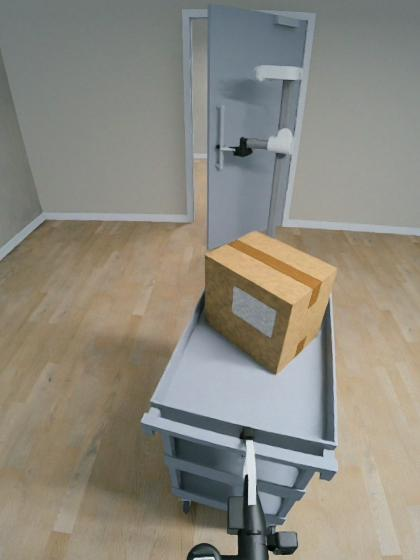

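Request:
move --r1 '{"base": {"translate_m": -0.2528, "strafe_m": -0.0284}, "joints": {"wrist_yaw_rad": -0.13}, "speeds": {"wrist_yaw_rad": 0.05}, "pace": "slow", "contact_limits": {"translate_m": 0.8}}' --blocking false

Request:
wait --seconds 3.5

Request:
move --r1 '{"base": {"translate_m": -0.2368, "strafe_m": -0.0927}, "joints": {"wrist_yaw_rad": 0.11}, "speeds": {"wrist_yaw_rad": 0.1}, "pace": "slow", "contact_limits": {"translate_m": 0.8}}' --blocking false

Request:
wait --seconds 3.5 --cameras '["r1_wrist_camera", "r2_head_camera"]'

Scene clock: 986.90 s.
move: r1 moving
r1.base_odometry: x=-1.992 y=+1.913 heading=-0.779
r1.turned_by_wheels: +0.002
r1.turned_by_imu: +0.002
r1.base_tilt: forward=-1.5 right=+1.2
r1.lidar_m: 0.39 2.51 2.74 1.32 1.33 2.82 2.26 2.21 1.16 0.68 0.47 0.39
r1.base_status: translate_m moving; strafe_m moving
r1.joint_positions: lift_m=+0.820 arm_m=+0.000 wrist_yaw_rad=-0.232 wrist_pitch_rad=+0.002 wrist_roll_rad=+0.000 gripper_m=-0.024
r1.joint_status: wrist_yaw_rad moving
r1.measured_speeds: translate_m=-0.050 strafe_m=-0.005 rotate_rad=-0.002 lift_m=+0.000 arm_m=+0.000 wrist_yaw_rad=+0.053 wrist_pitch_rad=+0.000 wrist_roll_rad=+0.000
r1.motor_effort: lift_m=+21(22) arm_m=-6(7) wheel_0=+4(8) wheel_1=-6(6) wheel_2=+26(28)
r1.servo_current: wrist_yaw_rad=98(150) wrist_pitch_rad=46(46) wrist_roll_rad=46(65) gripper_m=59(65)
r1.contact_limits: translate_m 0.8
r1.hand_pose: x=+0.4318 y=-0.1513 z=+0.9974 quat_wxyz=(+0.993, +0.000, +0.001, -0.116) (m; r1's base frame)
r1.wrist_depth_mm: - - 263 239 229 214 205 / - - 265 241 229 217 205 / - - 264 240 230 216 206 / - - 268 239 231 216 207 / - - 268 241 231 216 207 / - - 178 180 229 219 208 / - 153 266 173 149 216 208
r2: as last shown
r2.turned_by_imu: +0.001
r2.lidar_m: 0.39 0.47 2.32 2.27 2.46 2.53 2.48 2.72 2.49 2.43 2.70 0.40
r2.motor_effort: lift_m=+21(21) arm_m=+4(4) wheel_0=+3(4) wheel_1=+4(4) wheel_2=-2(3)
r2.servo_current: wrist_yaw_rad=59(59) wrist_pitch_rad=46(46) wrist_roll_rad=39(59) gripper_m=91(98)
r2.wrist_depth_mm: - - - 139 193 1430 - / - - 549 143 202 - - / - 462 445 148 209 - - / - 504 473 154 216 831 - / - - 559 159 224 - - / - - 185 166 177 - - / - - - - 242 1576 488
pictures: none

Scene clock: 990.23 s.
earlier move: r1 off_target
r1.base_odometry: x=-2.182 y=+2.063 heading=-0.778
r1.turned_by_wheels: +0.000
r1.turned_by_imu: +0.161
r1.base_tilt: forward=-1.5 right=+1.2
r1.lidar_m: 0.39 2.69 3.15 1.32 3.91 2.28 2.03 1.80 1.07 0.70 0.48 0.45
r1.base_status: done
r1.joint_positions: lift_m=+0.820 arm_m=+0.000 wrist_yaw_rad=-0.108 wrist_pitch_rad=+0.002 wrist_roll_rad=+0.000 gripper_m=-0.024
r1.joint_status: wrist_yaw_rad off_target (ended at -0.108, target -0.130)
r1.measured_speeds: all 0
r1.on_its_own: wrist_yaw_rad is at rest, and its servo_current (130 mA) is outside its rest range (0 to 104 mA)
r1.motor_effort: lift_m=+21(22) arm_m=-6(7) wheel_0=+11(11) wheel_1=-1(9) wheel_2=+20(28)
r1.servo_current: wrist_yaw_rad=130(150) wrist_pitch_rad=39(52) wrist_roll_rad=46(65) gripper_m=59(72)
r1.contact_limits: translate_m 0.8
r1.hand_pose: x=+0.4484 y=-0.1180 z=+0.9974 quat_wxyz=(+0.999, +0.000, +0.001, -0.054) (m; r1's base frame)
r1.wrist_depth_mm: - - 270 237 223 206 193 / - - 271 237 224 207 194 / - - - 238 225 206 194 / - - - 238 225 208 195 / - - - 239 227 208 196 / - - 179 179 224 208 196 / - 152 - 173 159 204 197
r2.base_odometry: x=-0.346 y=-1.047 heading=-1.989
r2.turned_by_wheels: +0.000
r2.turned_by_imu: +0.000
r2.base_tilt: forward=-0.7 right=+0.1
r2.lidar_m: 0.41 0.48 2.34 2.28 2.46 2.53 2.49 2.69 2.50 2.45 2.69 0.39
r2.base_status: not commanded
r2.joint_positions: lift_m=+0.685 arm_m=+0.000 wrist_yaw_rad=-0.098 wrist_pitch_rad=+0.004 wrist_roll_rad=+1.568 gripper_m=-0.035
r2.joint_status: not commanded
r2.measured_speeds: all 0
r2.motor_effort: lift_m=+21(21) arm_m=+4(4) wheel_0=+4(4) wheel_1=+4(4) wheel_2=-2(3)
r2.servo_current: wrist_yaw_rad=46(59) wrist_pitch_rad=39(52) wrist_roll_rad=46(65) gripper_m=98(104)
r2.hand_pose: x=+0.4494 y=-0.1151 z=+0.8617 quat_wxyz=(+0.707, +0.705, -0.033, -0.036) (m; r2's base frame)
r2.wrist_depth_mm: - - - 138 193 1430 - / - - 544 144 200 - - / - 462 445 148 208 - - / - 500 469 154 216 831 - / - - 559 159 224 - - / - - 186 165 178 - - / - - - - 240 1618 488
wait: 3.33 of 3.5 s (r1 has come to rest)
pictures: none

Scene clock: 990.73 s.
move: r1 moving
r1.base_odometry: x=-2.194 y=+2.068 heading=-0.776
r1.turned_by_wheels: +0.002
r1.turned_by_imu: +0.005
r1.base_tilt: forward=-1.5 right=+1.3
r1.lidar_m: 0.40 2.73 3.21 1.31 3.82 2.27 2.01 1.80 1.06 0.70 0.49 0.44
r1.base_status: translate_m moving; strafe_m moving
r1.joint_positions: lift_m=+0.820 arm_m=+0.000 wrist_yaw_rad=-0.069 wrist_pitch_rad=+0.002 wrist_roll_rad=+0.000 gripper_m=-0.024
r1.joint_status: wrist_yaw_rad moving
r1.measured_speeds: translate_m=-0.048 strafe_m=-0.020 rotate_rad=+0.003 lift_m=+0.000 arm_m=+0.000 wrist_yaw_rad=+0.110 wrist_pitch_rad=+0.000 wrist_roll_rad=+0.000
r1.motor_effort: lift_m=+22(22) arm_m=-6(6) wheel_0=+6(11) wheel_1=-8(8) wheel_2=+26(26)
r1.servo_current: wrist_yaw_rad=85(117) wrist_pitch_rad=39(52) wrist_roll_rad=59(65) gripper_m=59(72)
r1.contact_limits: translate_m 0.8
r1.hand_pose: x=+0.4528 y=-0.1070 z=+0.9974 quat_wxyz=(+0.999, +0.000, +0.001, -0.034) (m; r1's base frame)
r1.wrist_depth_mm: - - 274 237 223 205 190 / - - 273 237 224 204 191 / - - - 236 224 204 192 / - - - 238 225 205 192 / - - - 238 226 207 194 / - - 178 176 220 206 194 / - 150 276 172 180 202 195
r2: as last shown
r2.base_tilt: forward=-0.6 right=+0.0
r2.lidar_m: 0.43 0.49 2.34 2.28 2.47 2.53 2.50 2.72 2.48 2.45 2.69 0.39
r2.motor_effort: lift_m=+21(21) arm_m=+4(4) wheel_0=+3(4) wheel_1=+4(4) wheel_2=-3(3)
r2.servo_current: wrist_yaw_rad=39(52) wrist_pitch_rad=46(52) wrist_roll_rad=52(52) gripper_m=91(98)
r2.wrist_depth_mm: - - - 138 194 1430 - / - - 539 143 201 - - / - 462 442 148 208 - - / - 504 473 154 216 831 - / - - 559 159 224 - - / - - 185 165 177 - - / - - - - 241 1537 488
pictures: none

Scene clock: 994.07 s.
earlier move: r1 done
r1.base_odometry: x=-2.415 y=+2.162 heading=-0.776
r1.turned_by_wheels: +0.000
r1.turned_by_imu: +0.216
r1.base_tilt: forward=-1.6 right=+1.2
r1.lidar_m: 0.40 2.99 1.44 1.41 2.68 1.95 1.84 1.25 0.88 0.60 0.45 0.42
r1.base_status: done
r1.joint_positions: lift_m=+0.820 arm_m=+0.000 wrist_yaw_rad=+0.128 wrist_pitch_rad=+0.002 wrist_roll_rad=+0.000 gripper_m=-0.024
r1.joint_status: all done
r1.measured_speeds: all 0
r1.motor_effort: lift_m=+22(22) arm_m=-6(6) wheel_0=+10(11) wheel_1=-3(9) wheel_2=+18(27)
r1.servo_current: wrist_yaw_rad=98(130) wrist_pitch_rad=39(52) wrist_roll_rad=46(65) gripper_m=59(72)
r1.contact_limits: translate_m 0.8
r1.hand_pose: x=+0.4683 y=-0.0498 z=+0.9974 quat_wxyz=(+0.998, +0.000, +0.001, +0.064) (m; r1's base frame)
r1.wrist_depth_mm: - - - 236 215 186 168 / - - - 183 216 183 169 / - - - 239 219 187 170 / - - - 241 220 189 171 / - - - 244 220 190 172 / - - 183 183 208 193 172 / - 154 - 179 213 186 173
r2.base_odometry: x=-0.346 y=-1.047 heading=-1.989
r2.turned_by_wheels: +0.000
r2.turned_by_imu: +0.000
r2.base_tilt: forward=-0.7 right=+0.0
r2.lidar_m: 0.38 0.47 2.32 2.26 2.48 2.51 2.48 2.72 2.49 2.47 2.68 0.39
r2.base_status: not commanded
r2.joint_positions: lift_m=+0.685 arm_m=+0.000 wrist_yaw_rad=-0.098 wrist_pitch_rad=+0.004 wrist_roll_rad=+1.568 gripper_m=-0.035
r2.joint_status: not commanded
r2.measured_speeds: all 0
r2.motor_effort: lift_m=+21(21) arm_m=+4(4) wheel_0=+4(4) wheel_1=+4(4) wheel_2=-3(3)
r2.servo_current: wrist_yaw_rad=52(65) wrist_pitch_rad=46(52) wrist_roll_rad=46(59) gripper_m=91(104)
r2.hand_pose: x=+0.4494 y=-0.1151 z=+0.8617 quat_wxyz=(+0.707, +0.705, -0.033, -0.036) (m; r2's base frame)
r2.wrist_depth_mm: - - - 138 194 1397 - / - - 539 143 200 - - / - 462 445 148 208 - - / - 500 477 154 216 842 - / - - 559 160 224 - - / - - 185 166 178 - - / - - - - 242 1576 492
wait: 3.33 of 3.5 s (r1 has come to rest)
pictures: r1_wrist_camera, r2_head_camera
Images, in order (width x height): r1_wrist_camera 616x392, r2_head_camera 420x560.

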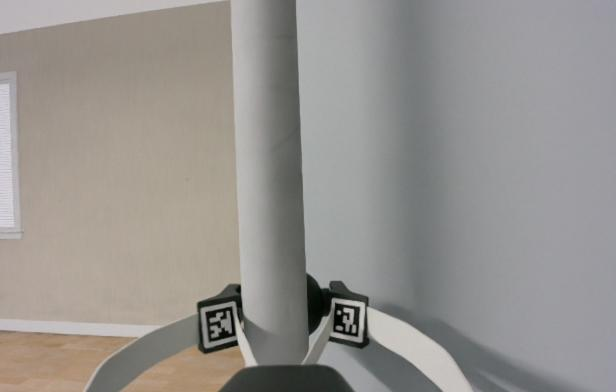

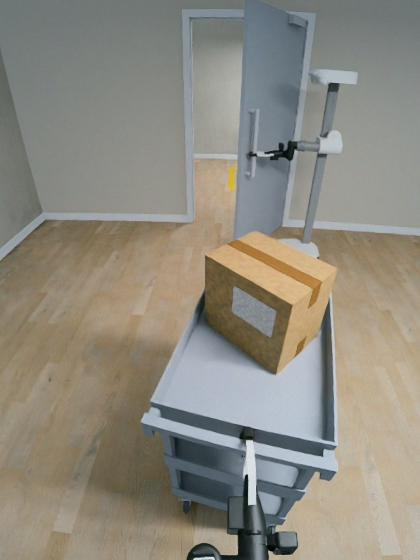

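Request:
move --r1 '{"base": {"translate_m": -0.317, "strafe_m": 0.0}, "joints": {"wrist_yaw_rad": 0.11}, "pace": "slow", "contact_limits": {"translate_m": 0.8}}' --r2 '{"base": {"translate_m": 0.35, "strafe_m": -0.1}, "pace": "default"}' --blocking false

Request:
wait --seconds 2.2 --cameras '["r2_head_camera", "r2_wrist_camera"]'

Request:
wait --seconds 2.0 --cameras '["r1_wrist_camera", "r2_head_camera", "r1_head_left_camera"]'

Scene clock: 1021.57 s.
move: r1 moving; r2 moving
r1.base_odometry: x=-2.424 y=+2.171 heading=-0.774
r1.turned_by_wheels: +0.002
r1.turned_by_imu: +0.009
r1.base_tilt: forward=-1.5 right=+1.3
r1.lidar_m: 0.40 2.99 1.40 1.40 2.63 1.94 1.83 1.25 0.90 0.65 0.46 0.41
r1.base_status: translate_m moving; strafe_m moving
r1.joint_positions: lift_m=+0.820 arm_m=+0.000 wrist_yaw_rad=+0.128 wrist_pitch_rad=+0.002 wrist_roll_rad=+0.000 gripper_m=-0.024
r1.joint_status: all done
r1.measured_speeds: translate_m=-0.047 strafe_m=-0.001 rotate_rad=+0.001 lift_m=+0.000 arm_m=+0.000 wrist_yaw_rad=+0.000 wrist_pitch_rad=+0.000 wrist_roll_rad=+0.000
r1.motor_effort: lift_m=+22(22) arm_m=-6(6) wheel_0=+5(8) wheel_1=-6(8) wheel_2=+23(25)
r1.servo_current: wrist_yaw_rad=117(117) wrist_pitch_rad=39(46) wrist_roll_rad=52(65) gripper_m=59(65)
r1.contact_limits: translate_m 0.8
r1.hand_pose: x=+0.4683 y=-0.0498 z=+0.9974 quat_wxyz=(+0.998, +0.000, +0.001, +0.064) (m; r1's base frame)
r1.wrist_depth_mm: - - - 236 216 186 168 / - - - 182 216 183 169 / - - - 241 218 188 171 / - - - 242 220 189 171 / - - - 243 220 190 172 / - - 183 185 208 194 172 / - 154 - 178 213 183 173
r2.base_odometry: x=-0.367 y=-1.072 heading=-1.988
r2.turned_by_wheels: +0.000
r2.turned_by_imu: +0.002
r2.base_tilt: forward=-0.7 right=+0.1
r2.lidar_m: 0.40 0.47 2.32 2.27 2.51 2.57 2.48 2.72 2.48 2.45 2.67 0.40
r2.base_status: translate_m moving; strafe_m moving
r2.joint_positions: lift_m=+0.685 arm_m=+0.000 wrist_yaw_rad=-0.098 wrist_pitch_rad=+0.004 wrist_roll_rad=+1.568 gripper_m=-0.035
r2.joint_status: not commanded
r2.measured_speeds: translate_m=+0.121 strafe_m=-0.036 rotate_rad=+0.003 lift_m=+0.000 arm_m=+0.000 wrist_yaw_rad=+0.000 wrist_pitch_rad=+0.000 wrist_roll_rad=+0.000
r2.motor_effort: lift_m=+21(21) arm_m=+4(4) wheel_0=+14(15) wheel_1=+6(8) wheel_2=-15(15)
r2.servo_current: wrist_yaw_rad=52(52) wrist_pitch_rad=46(52) wrist_roll_rad=46(59) gripper_m=98(98)
r2.hand_pose: x=+0.4493 y=-0.1152 z=+0.8617 quat_wxyz=(+0.707, +0.705, -0.033, -0.036) (m; r2's base frame)
r2.wrist_depth_mm: - - - 136 191 1430 - / - - 530 141 198 - - / - 459 445 147 208 - - / - 500 473 153 215 820 - / - - 554 158 223 - - / - - 186 164 178 - - / - - - - 241 1576 492
pictures: none

Scene clock: 1023.73 s.
earlier move: r1 moving; r2 done
r1.base_odometry: x=-2.570 y=+2.314 heading=-0.774
r1.turned_by_wheels: +0.000
r1.turned_by_imu: +0.161
r1.base_tilt: forward=-1.5 right=+1.2
r1.lidar_m: 0.39 1.23 1.07 4.25 2.12 1.70 1.70 1.04 0.84 0.65 0.45 0.43
r1.base_status: translate_m moving; strafe_m moving
r1.joint_positions: lift_m=+0.820 arm_m=+0.000 wrist_yaw_rad=+0.128 wrist_pitch_rad=+0.002 wrist_roll_rad=+0.000 gripper_m=-0.024
r1.joint_status: all done
r1.measured_speeds: translate_m=-0.103 strafe_m=+0.001 rotate_rad=-0.001 lift_m=+0.000 arm_m=+0.000 wrist_yaw_rad=+0.000 wrist_pitch_rad=+0.000 wrist_roll_rad=+0.000
r1.motor_effort: lift_m=+22(22) arm_m=-7(7) wheel_0=+7(9) wheel_1=-7(10) wheel_2=+24(27)
r1.servo_current: wrist_yaw_rad=117(130) wrist_pitch_rad=46(52) wrist_roll_rad=52(65) gripper_m=59(72)
r1.contact_limits: translate_m 0.8
r1.hand_pose: x=+0.4684 y=-0.0498 z=+0.9974 quat_wxyz=(+0.998, +0.000, +0.001, +0.064) (m; r1's base frame)
r1.wrist_depth_mm: - - - 236 214 186 169 / - - - 237 217 183 170 / - - - 239 218 188 170 / - - - 240 220 189 171 / - - - 242 220 190 172 / - - 182 180 212 194 173 / - 154 - 179 213 187 173
r2.base_odometry: x=-0.579 y=-1.327 heading=-1.988
r2.turned_by_wheels: +0.000
r2.turned_by_imu: +0.002
r2.base_tilt: forward=-0.7 right=+0.1
r2.lidar_m: 0.41 0.48 2.37 2.33 2.52 2.88 2.84 3.09 2.41 2.41 2.58 0.40
r2.base_status: done
r2.joint_positions: lift_m=+0.685 arm_m=+0.000 wrist_yaw_rad=-0.098 wrist_pitch_rad=+0.004 wrist_roll_rad=+1.568 gripper_m=-0.035
r2.joint_status: not commanded
r2.measured_speeds: all 0
r2.motor_effort: lift_m=+21(21) arm_m=+4(4) wheel_0=+5(16) wheel_1=+4(8) wheel_2=-3(15)
r2.servo_current: wrist_yaw_rad=39(59) wrist_pitch_rad=46(52) wrist_roll_rad=46(65) gripper_m=91(98)
r2.hand_pose: x=+0.4493 y=-0.1152 z=+0.8617 quat_wxyz=(+0.707, +0.705, -0.033, -0.036) (m; r2's base frame)
r2.wrist_depth_mm: - - - 140 196 1576 569 / - - 559 145 202 - - / - 473 455 149 210 - - / - 496 469 155 216 831 - / - - 549 161 224 - - / - - 186 166 178 - - / - - - - 240 1618 496
wait: 2.17 of 2.2 s (r2 has come to rest)
pictures: r2_head_camera, r2_wrist_camera
Images, in order (width x height): r2_head_camera 420x560, r2_wrist_camera 616x392.

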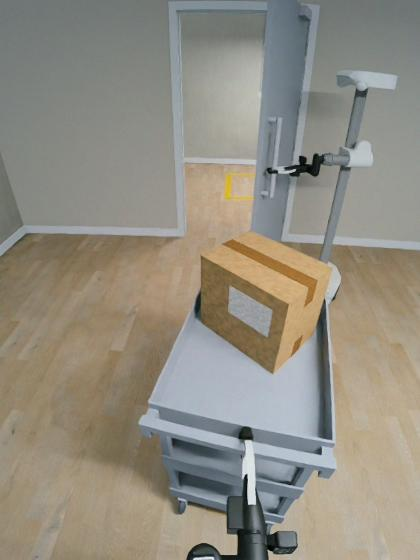

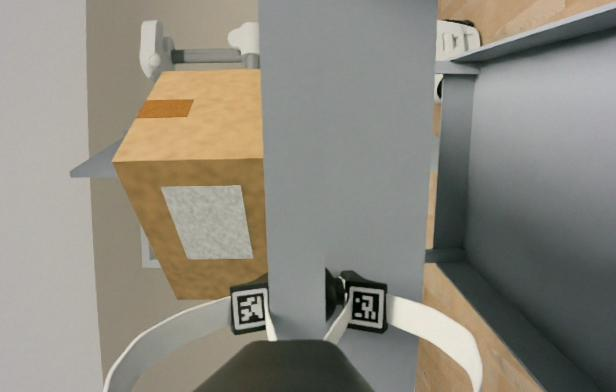

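Scene clock: 1025.50 s.
earlier move: r1 done
r1.base_odometry: x=-2.641 y=+2.384 heading=-0.774
r1.turned_by_wheels: +0.000
r1.turned_by_imu: +0.080
r1.base_tilt: forward=-1.6 right=+1.3
r1.lidar_m: 0.39 1.22 1.16 3.48 1.93 1.63 1.62 0.99 0.81 0.63 0.45 0.42
r1.base_status: done
r1.joint_positions: lift_m=+0.820 arm_m=+0.000 wrist_yaw_rad=+0.129 wrist_pitch_rad=+0.002 wrist_roll_rad=+0.000 gripper_m=-0.024
r1.joint_status: all done
r1.measured_speeds: all 0
r1.on_its_own: wrist_yaw_rad is at rest, and its servo_current (124 mA) is outside its rest range (0 to 104 mA)
r1.motor_effort: lift_m=+22(22) arm_m=-7(7) wheel_0=+8(12) wheel_1=-2(10) wheel_2=+18(27)
r1.servo_current: wrist_yaw_rad=124(130) wrist_pitch_rad=39(52) wrist_roll_rad=46(65) gripper_m=65(72)
r1.contact_limits: translate_m 0.8
r1.hand_pose: x=+0.4684 y=-0.0495 z=+0.9974 quat_wxyz=(+0.998, +0.000, +0.001, +0.065) (m; r1's base frame)
r1.wrist_depth_mm: - - - 236 214 186 168 / - - - 236 216 183 170 / - - - 238 218 188 170 / - - - 239 218 189 171 / - - - 241 219 190 171 / - - 181 180 211 195 173 / - 149 - 175 212 186 173
r2.base_odometry: x=-0.579 y=-1.327 heading=-1.988
r2.turned_by_wheels: +0.000
r2.turned_by_imu: +0.000
r2.base_tilt: forward=-0.7 right=+0.0
r2.lidar_m: 0.42 0.48 2.36 2.36 2.52 2.89 2.84 3.07 2.45 2.39 2.61 0.39
r2.base_status: done
r2.joint_positions: lift_m=+0.685 arm_m=+0.000 wrist_yaw_rad=-0.098 wrist_pitch_rad=+0.004 wrist_roll_rad=+1.568 gripper_m=-0.035
r2.joint_status: not commanded
r2.measured_speeds: all 0
r2.motor_effort: lift_m=+21(21) arm_m=+4(4) wheel_0=+5(16) wheel_1=+4(8) wheel_2=-3(15)
r2.servo_current: wrist_yaw_rad=46(59) wrist_pitch_rad=46(52) wrist_roll_rad=46(65) gripper_m=98(104)
r2.hand_pose: x=+0.4493 y=-0.1152 z=+0.8617 quat_wxyz=(+0.707, +0.705, -0.033, -0.036) (m; r2's base frame)
r2.wrist_depth_mm: - - - 140 196 1576 569 / - - 559 145 202 - - / - 473 455 149 210 - - / - 496 469 155 216 831 - / - - 549 161 224 - - / - - 186 166 178 - - / - - - - 240 1576 496
wait: 1.77 of 2 s (r1 has come to rest)
pictures: r1_head_left_camera, r1_wrist_camera, r2_head_camera
Images, in order (width x height): r1_head_left_camera 420x672, r1_wrist_camera 616x392, r2_head_camera 420x560.

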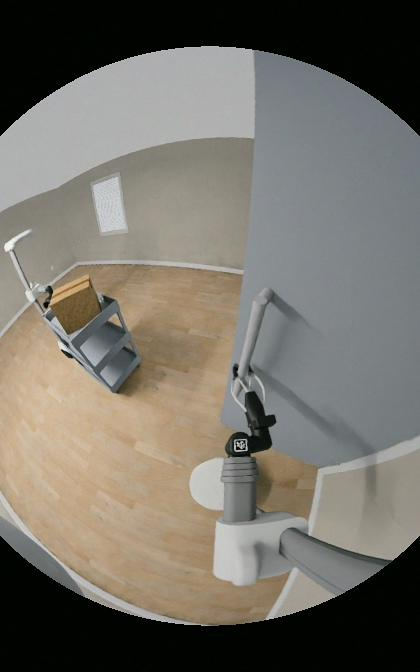

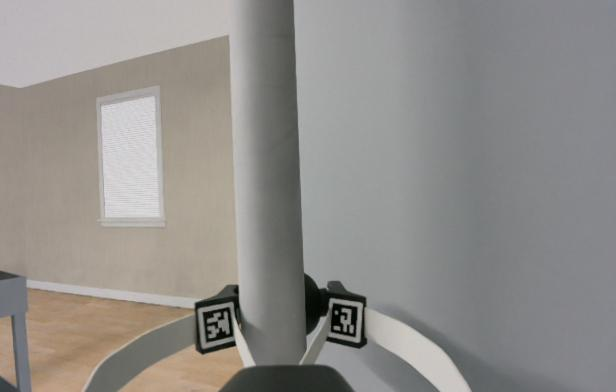

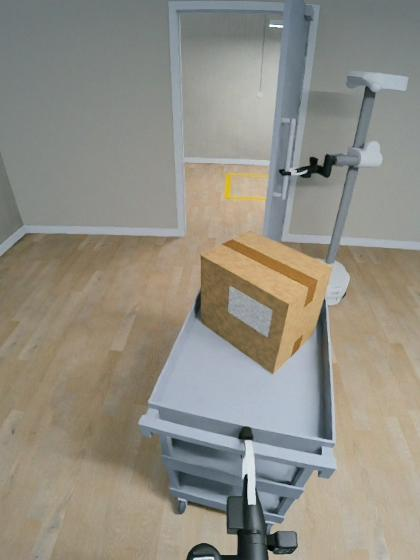

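Request:
move --r1 '{"base": {"translate_m": -0.117, "strafe_m": 0.028}, "pace": "slow", "contact_limits": {"translate_m": 0.8}}' --r2 '{"joints": {"wrist_yaw_rad": 0.15}, "speeds": {"wrist_yaw_rad": 0.15}}' --blocking false

Request:
wait --seconds 1.7

Request:
wait --seconds 0.7 --cameras '["r2_head_camera", "r2_wrist_camera"]'

Scene clock: 1040.67 s.
move: r1 moving; r2 moving
r1.base_odometry: x=-2.648 y=+2.395 heading=-0.772
r1.turned_by_wheels: +0.002
r1.turned_by_imu: +0.004
r1.base_tilt: forward=-1.5 right=+1.2
r1.lidar_m: 0.41 1.21 1.16 3.40 1.91 1.61 1.57 0.97 0.81 0.64 0.43 0.42
r1.base_status: translate_m moving; strafe_m moving
r1.joint_positions: lift_m=+0.820 arm_m=+0.000 wrist_yaw_rad=+0.129 wrist_pitch_rad=+0.002 wrist_roll_rad=+0.000 gripper_m=-0.024
r1.joint_status: not commanded
r1.measured_speeds: translate_m=-0.050 strafe_m=+0.012 rotate_rad=-0.002 lift_m=+0.000 arm_m=+0.000 wrist_yaw_rad=+0.000 wrist_pitch_rad=+0.000 wrist_roll_rad=+0.000
r1.motor_effort: lift_m=+21(22) arm_m=-7(7) wheel_0=+5(7) wheel_1=-6(7) wheel_2=+25(25)
r1.servo_current: wrist_yaw_rad=124(130) wrist_pitch_rad=52(52) wrist_roll_rad=39(59) gripper_m=59(65)
r1.contact_limits: translate_m 0.8
r1.hand_pose: x=+0.4684 y=-0.0495 z=+0.9974 quat_wxyz=(+0.998, +0.000, +0.001, +0.065) (m; r1's base frame)
r1.wrist_depth_mm: - - - 236 214 189 168 / - - - 238 216 184 171 / - - - 238 218 189 171 / - - - 240 220 189 172 / - - - 242 220 190 172 / - - 181 180 212 194 173 / - 149 - 176 213 187 173
r2.base_odometry: x=-0.579 y=-1.327 heading=-1.988
r2.turned_by_wheels: +0.000
r2.turned_by_imu: +0.000
r2.base_tilt: forward=-0.7 right=+0.1
r2.lidar_m: 0.40 0.50 2.38 2.34 2.54 2.87 2.84 3.07 2.46 2.39 2.60 0.41
r2.base_status: not commanded
r2.joint_positions: lift_m=+0.685 arm_m=+0.000 wrist_yaw_rad=-0.049 wrist_pitch_rad=+0.004 wrist_roll_rad=+1.568 gripper_m=-0.035
r2.joint_status: wrist_yaw_rad moving
r2.measured_speeds: translate_m=+0.000 strafe_m=+0.000 rotate_rad=-0.001 lift_m=+0.000 arm_m=+0.000 wrist_yaw_rad=+0.121 wrist_pitch_rad=+0.000 wrist_roll_rad=+0.000
r2.motor_effort: lift_m=+21(21) arm_m=+4(4) wheel_0=+4(5) wheel_1=+4(5) wheel_2=-3(3)
r2.servo_current: wrist_yaw_rad=91(91) wrist_pitch_rad=39(52) wrist_roll_rad=39(59) gripper_m=91(98)
r2.hand_pose: x=+0.4546 y=-0.1015 z=+0.8617 quat_wxyz=(+0.708, +0.706, -0.016, -0.019) (m; r2's base frame)
r2.wrist_depth_mm: - - - 137 191 1464 - / - - 525 142 199 - - / - 455 439 147 208 - - / - 504 480 153 216 820 - / - - 564 158 224 - - / - - 185 166 177 - - / - - - - - 1576 504
pictures: none

Scene clock: 1042.33 s.
earlier move: r1 moving; r2 done
r1.base_odometry: x=-2.705 y=+2.486 heading=-0.772
r1.turned_by_wheels: +0.000
r1.turned_by_imu: +0.032
r1.base_tilt: forward=-1.6 right=+1.2
r1.lidar_m: 0.39 1.22 1.21 3.03 1.75 1.51 1.50 0.97 0.84 0.74 0.49 0.42
r1.base_status: translate_m moving; strafe_m moving
r1.joint_positions: lift_m=+0.820 arm_m=+0.000 wrist_yaw_rad=+0.129 wrist_pitch_rad=+0.002 wrist_roll_rad=+0.000 gripper_m=-0.024
r1.joint_status: not commanded
r1.measured_speeds: translate_m=-0.002 strafe_m=+0.000 rotate_rad=+0.000 lift_m=+0.000 arm_m=+0.000 wrist_yaw_rad=+0.000 wrist_pitch_rad=+0.000 wrist_roll_rad=+0.000
r1.motor_effort: lift_m=+21(22) arm_m=-7(7) wheel_0=+8(12) wheel_1=-2(7) wheel_2=+19(27)
r1.servo_current: wrist_yaw_rad=85(137) wrist_pitch_rad=46(52) wrist_roll_rad=52(65) gripper_m=65(72)
r1.contact_limits: translate_m 0.8
r1.hand_pose: x=+0.4684 y=-0.0495 z=+0.9974 quat_wxyz=(+0.998, +0.000, +0.001, +0.065) (m; r1's base frame)
r1.wrist_depth_mm: - - - 240 213 193 175 / - - - 240 219 191 177 / - - - 238 220 193 177 / - - - 239 220 194 178 / 1138 - - 240 222 195 179 / - - 177 182 213 195 179 / 1397 151 - 176 177 189 180
r2.base_odometry: x=-0.579 y=-1.327 heading=-1.988
r2.turned_by_wheels: +0.000
r2.turned_by_imu: +0.000
r2.base_tilt: forward=-0.7 right=+0.1
r2.lidar_m: 0.43 0.49 2.38 2.34 2.51 2.88 2.83 3.06 2.45 2.38 2.61 0.37
r2.base_status: not commanded
r2.joint_positions: lift_m=+0.685 arm_m=+0.000 wrist_yaw_rad=+0.141 wrist_pitch_rad=+0.004 wrist_roll_rad=+1.568 gripper_m=-0.035
r2.joint_status: all done
r2.measured_speeds: all 0
r2.motor_effort: lift_m=+21(21) arm_m=+4(4) wheel_0=+3(5) wheel_1=+4(5) wheel_2=-3(4)
r2.servo_current: wrist_yaw_rad=52(130) wrist_pitch_rad=39(52) wrist_roll_rad=59(59) gripper_m=98(98)
r2.hand_pose: x=+0.4687 y=-0.0459 z=+0.8617 quat_wxyz=(+0.706, +0.704, +0.051, +0.048) (m; r2's base frame)
r2.wrist_depth_mm: - 427 424 102 156 - - / - 394 392 109 168 - - / - 508 462 116 183 - - / - - 597 130 199 - - / - - - 141 215 1808 - / - - 185 157 177 1537 496 / - - - - - 1576 449
wait: 1.67 of 1.7 s (r2 has come to rest)
pictures: none

Scene clock: 1042.63 s.
earlier move: r1 done
r1.base_odometry: x=-2.705 y=+2.486 heading=-0.772
r1.turned_by_wheels: +0.000
r1.turned_by_imu: +0.000
r1.base_tilt: forward=-1.5 right=+1.2
r1.lidar_m: 0.40 1.23 1.22 3.03 1.74 1.52 1.49 0.96 0.81 0.72 0.46 0.44
r1.base_status: done
r1.joint_positions: lift_m=+0.820 arm_m=+0.000 wrist_yaw_rad=+0.129 wrist_pitch_rad=+0.002 wrist_roll_rad=+0.000 gripper_m=-0.024
r1.joint_status: not commanded
r1.measured_speeds: all 0
r1.on_its_own: wrist_yaw_rad is at rest, and its servo_current (117 mA) is outside its rest range (0 to 104 mA)
r1.motor_effort: lift_m=+22(22) arm_m=-7(7) wheel_0=+9(12) wheel_1=-1(7) wheel_2=+18(27)
r1.servo_current: wrist_yaw_rad=117(137) wrist_pitch_rad=39(52) wrist_roll_rad=39(65) gripper_m=59(72)
r1.contact_limits: translate_m 0.8
r1.hand_pose: x=+0.4684 y=-0.0495 z=+0.9974 quat_wxyz=(+0.998, +0.000, +0.001, +0.065) (m; r1's base frame)
r1.wrist_depth_mm: - - - 240 213 194 176 / - - - 240 219 192 176 / - - - 238 220 193 177 / - - - 240 221 195 178 / 1118 - - 240 221 195 179 / - - 178 181 213 196 179 / 1397 150 - 176 177 190 180
r2.base_odometry: x=-0.579 y=-1.327 heading=-1.988
r2.turned_by_wheels: +0.000
r2.turned_by_imu: +0.000
r2.base_tilt: forward=-0.7 right=+0.1
r2.lidar_m: 0.43 0.46 2.35 2.34 2.54 2.86 2.85 3.08 2.43 2.41 2.59 0.37
r2.base_status: not commanded
r2.joint_positions: lift_m=+0.685 arm_m=+0.000 wrist_yaw_rad=+0.141 wrist_pitch_rad=+0.004 wrist_roll_rad=+1.568 gripper_m=-0.035
r2.joint_status: all done
r2.measured_speeds: all 0
r2.motor_effort: lift_m=+21(21) arm_m=+4(4) wheel_0=+3(5) wheel_1=+4(5) wheel_2=-3(4)
r2.servo_current: wrist_yaw_rad=46(130) wrist_pitch_rad=39(52) wrist_roll_rad=46(59) gripper_m=104(104)
r2.hand_pose: x=+0.4687 y=-0.0459 z=+0.8617 quat_wxyz=(+0.706, +0.704, +0.051, +0.048) (m; r2's base frame)
r2.wrist_depth_mm: - 427 424 102 156 - - / - 392 392 108 168 - - / - 504 462 116 183 - - / - - 597 131 200 - - / - - - 141 216 1808 - / - - 185 157 177 1618 496 / - - - - - 1537 449
wait: 0.30 of 0.7 s (r1 has come to rest)
pictures: r2_head_camera, r2_wrist_camera
Images, in order (width x height): r2_head_camera 420x560, r2_wrist_camera 616x392.

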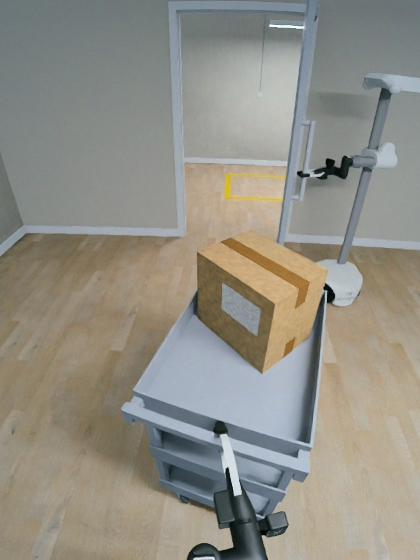

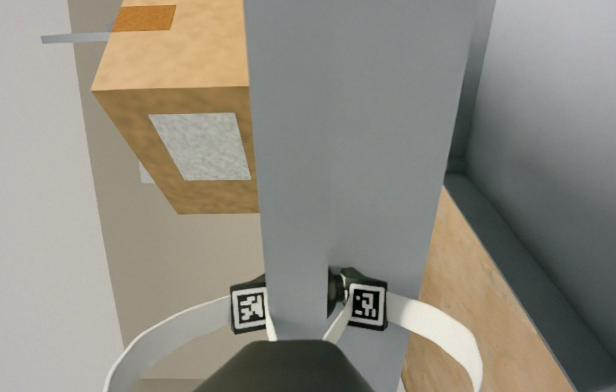

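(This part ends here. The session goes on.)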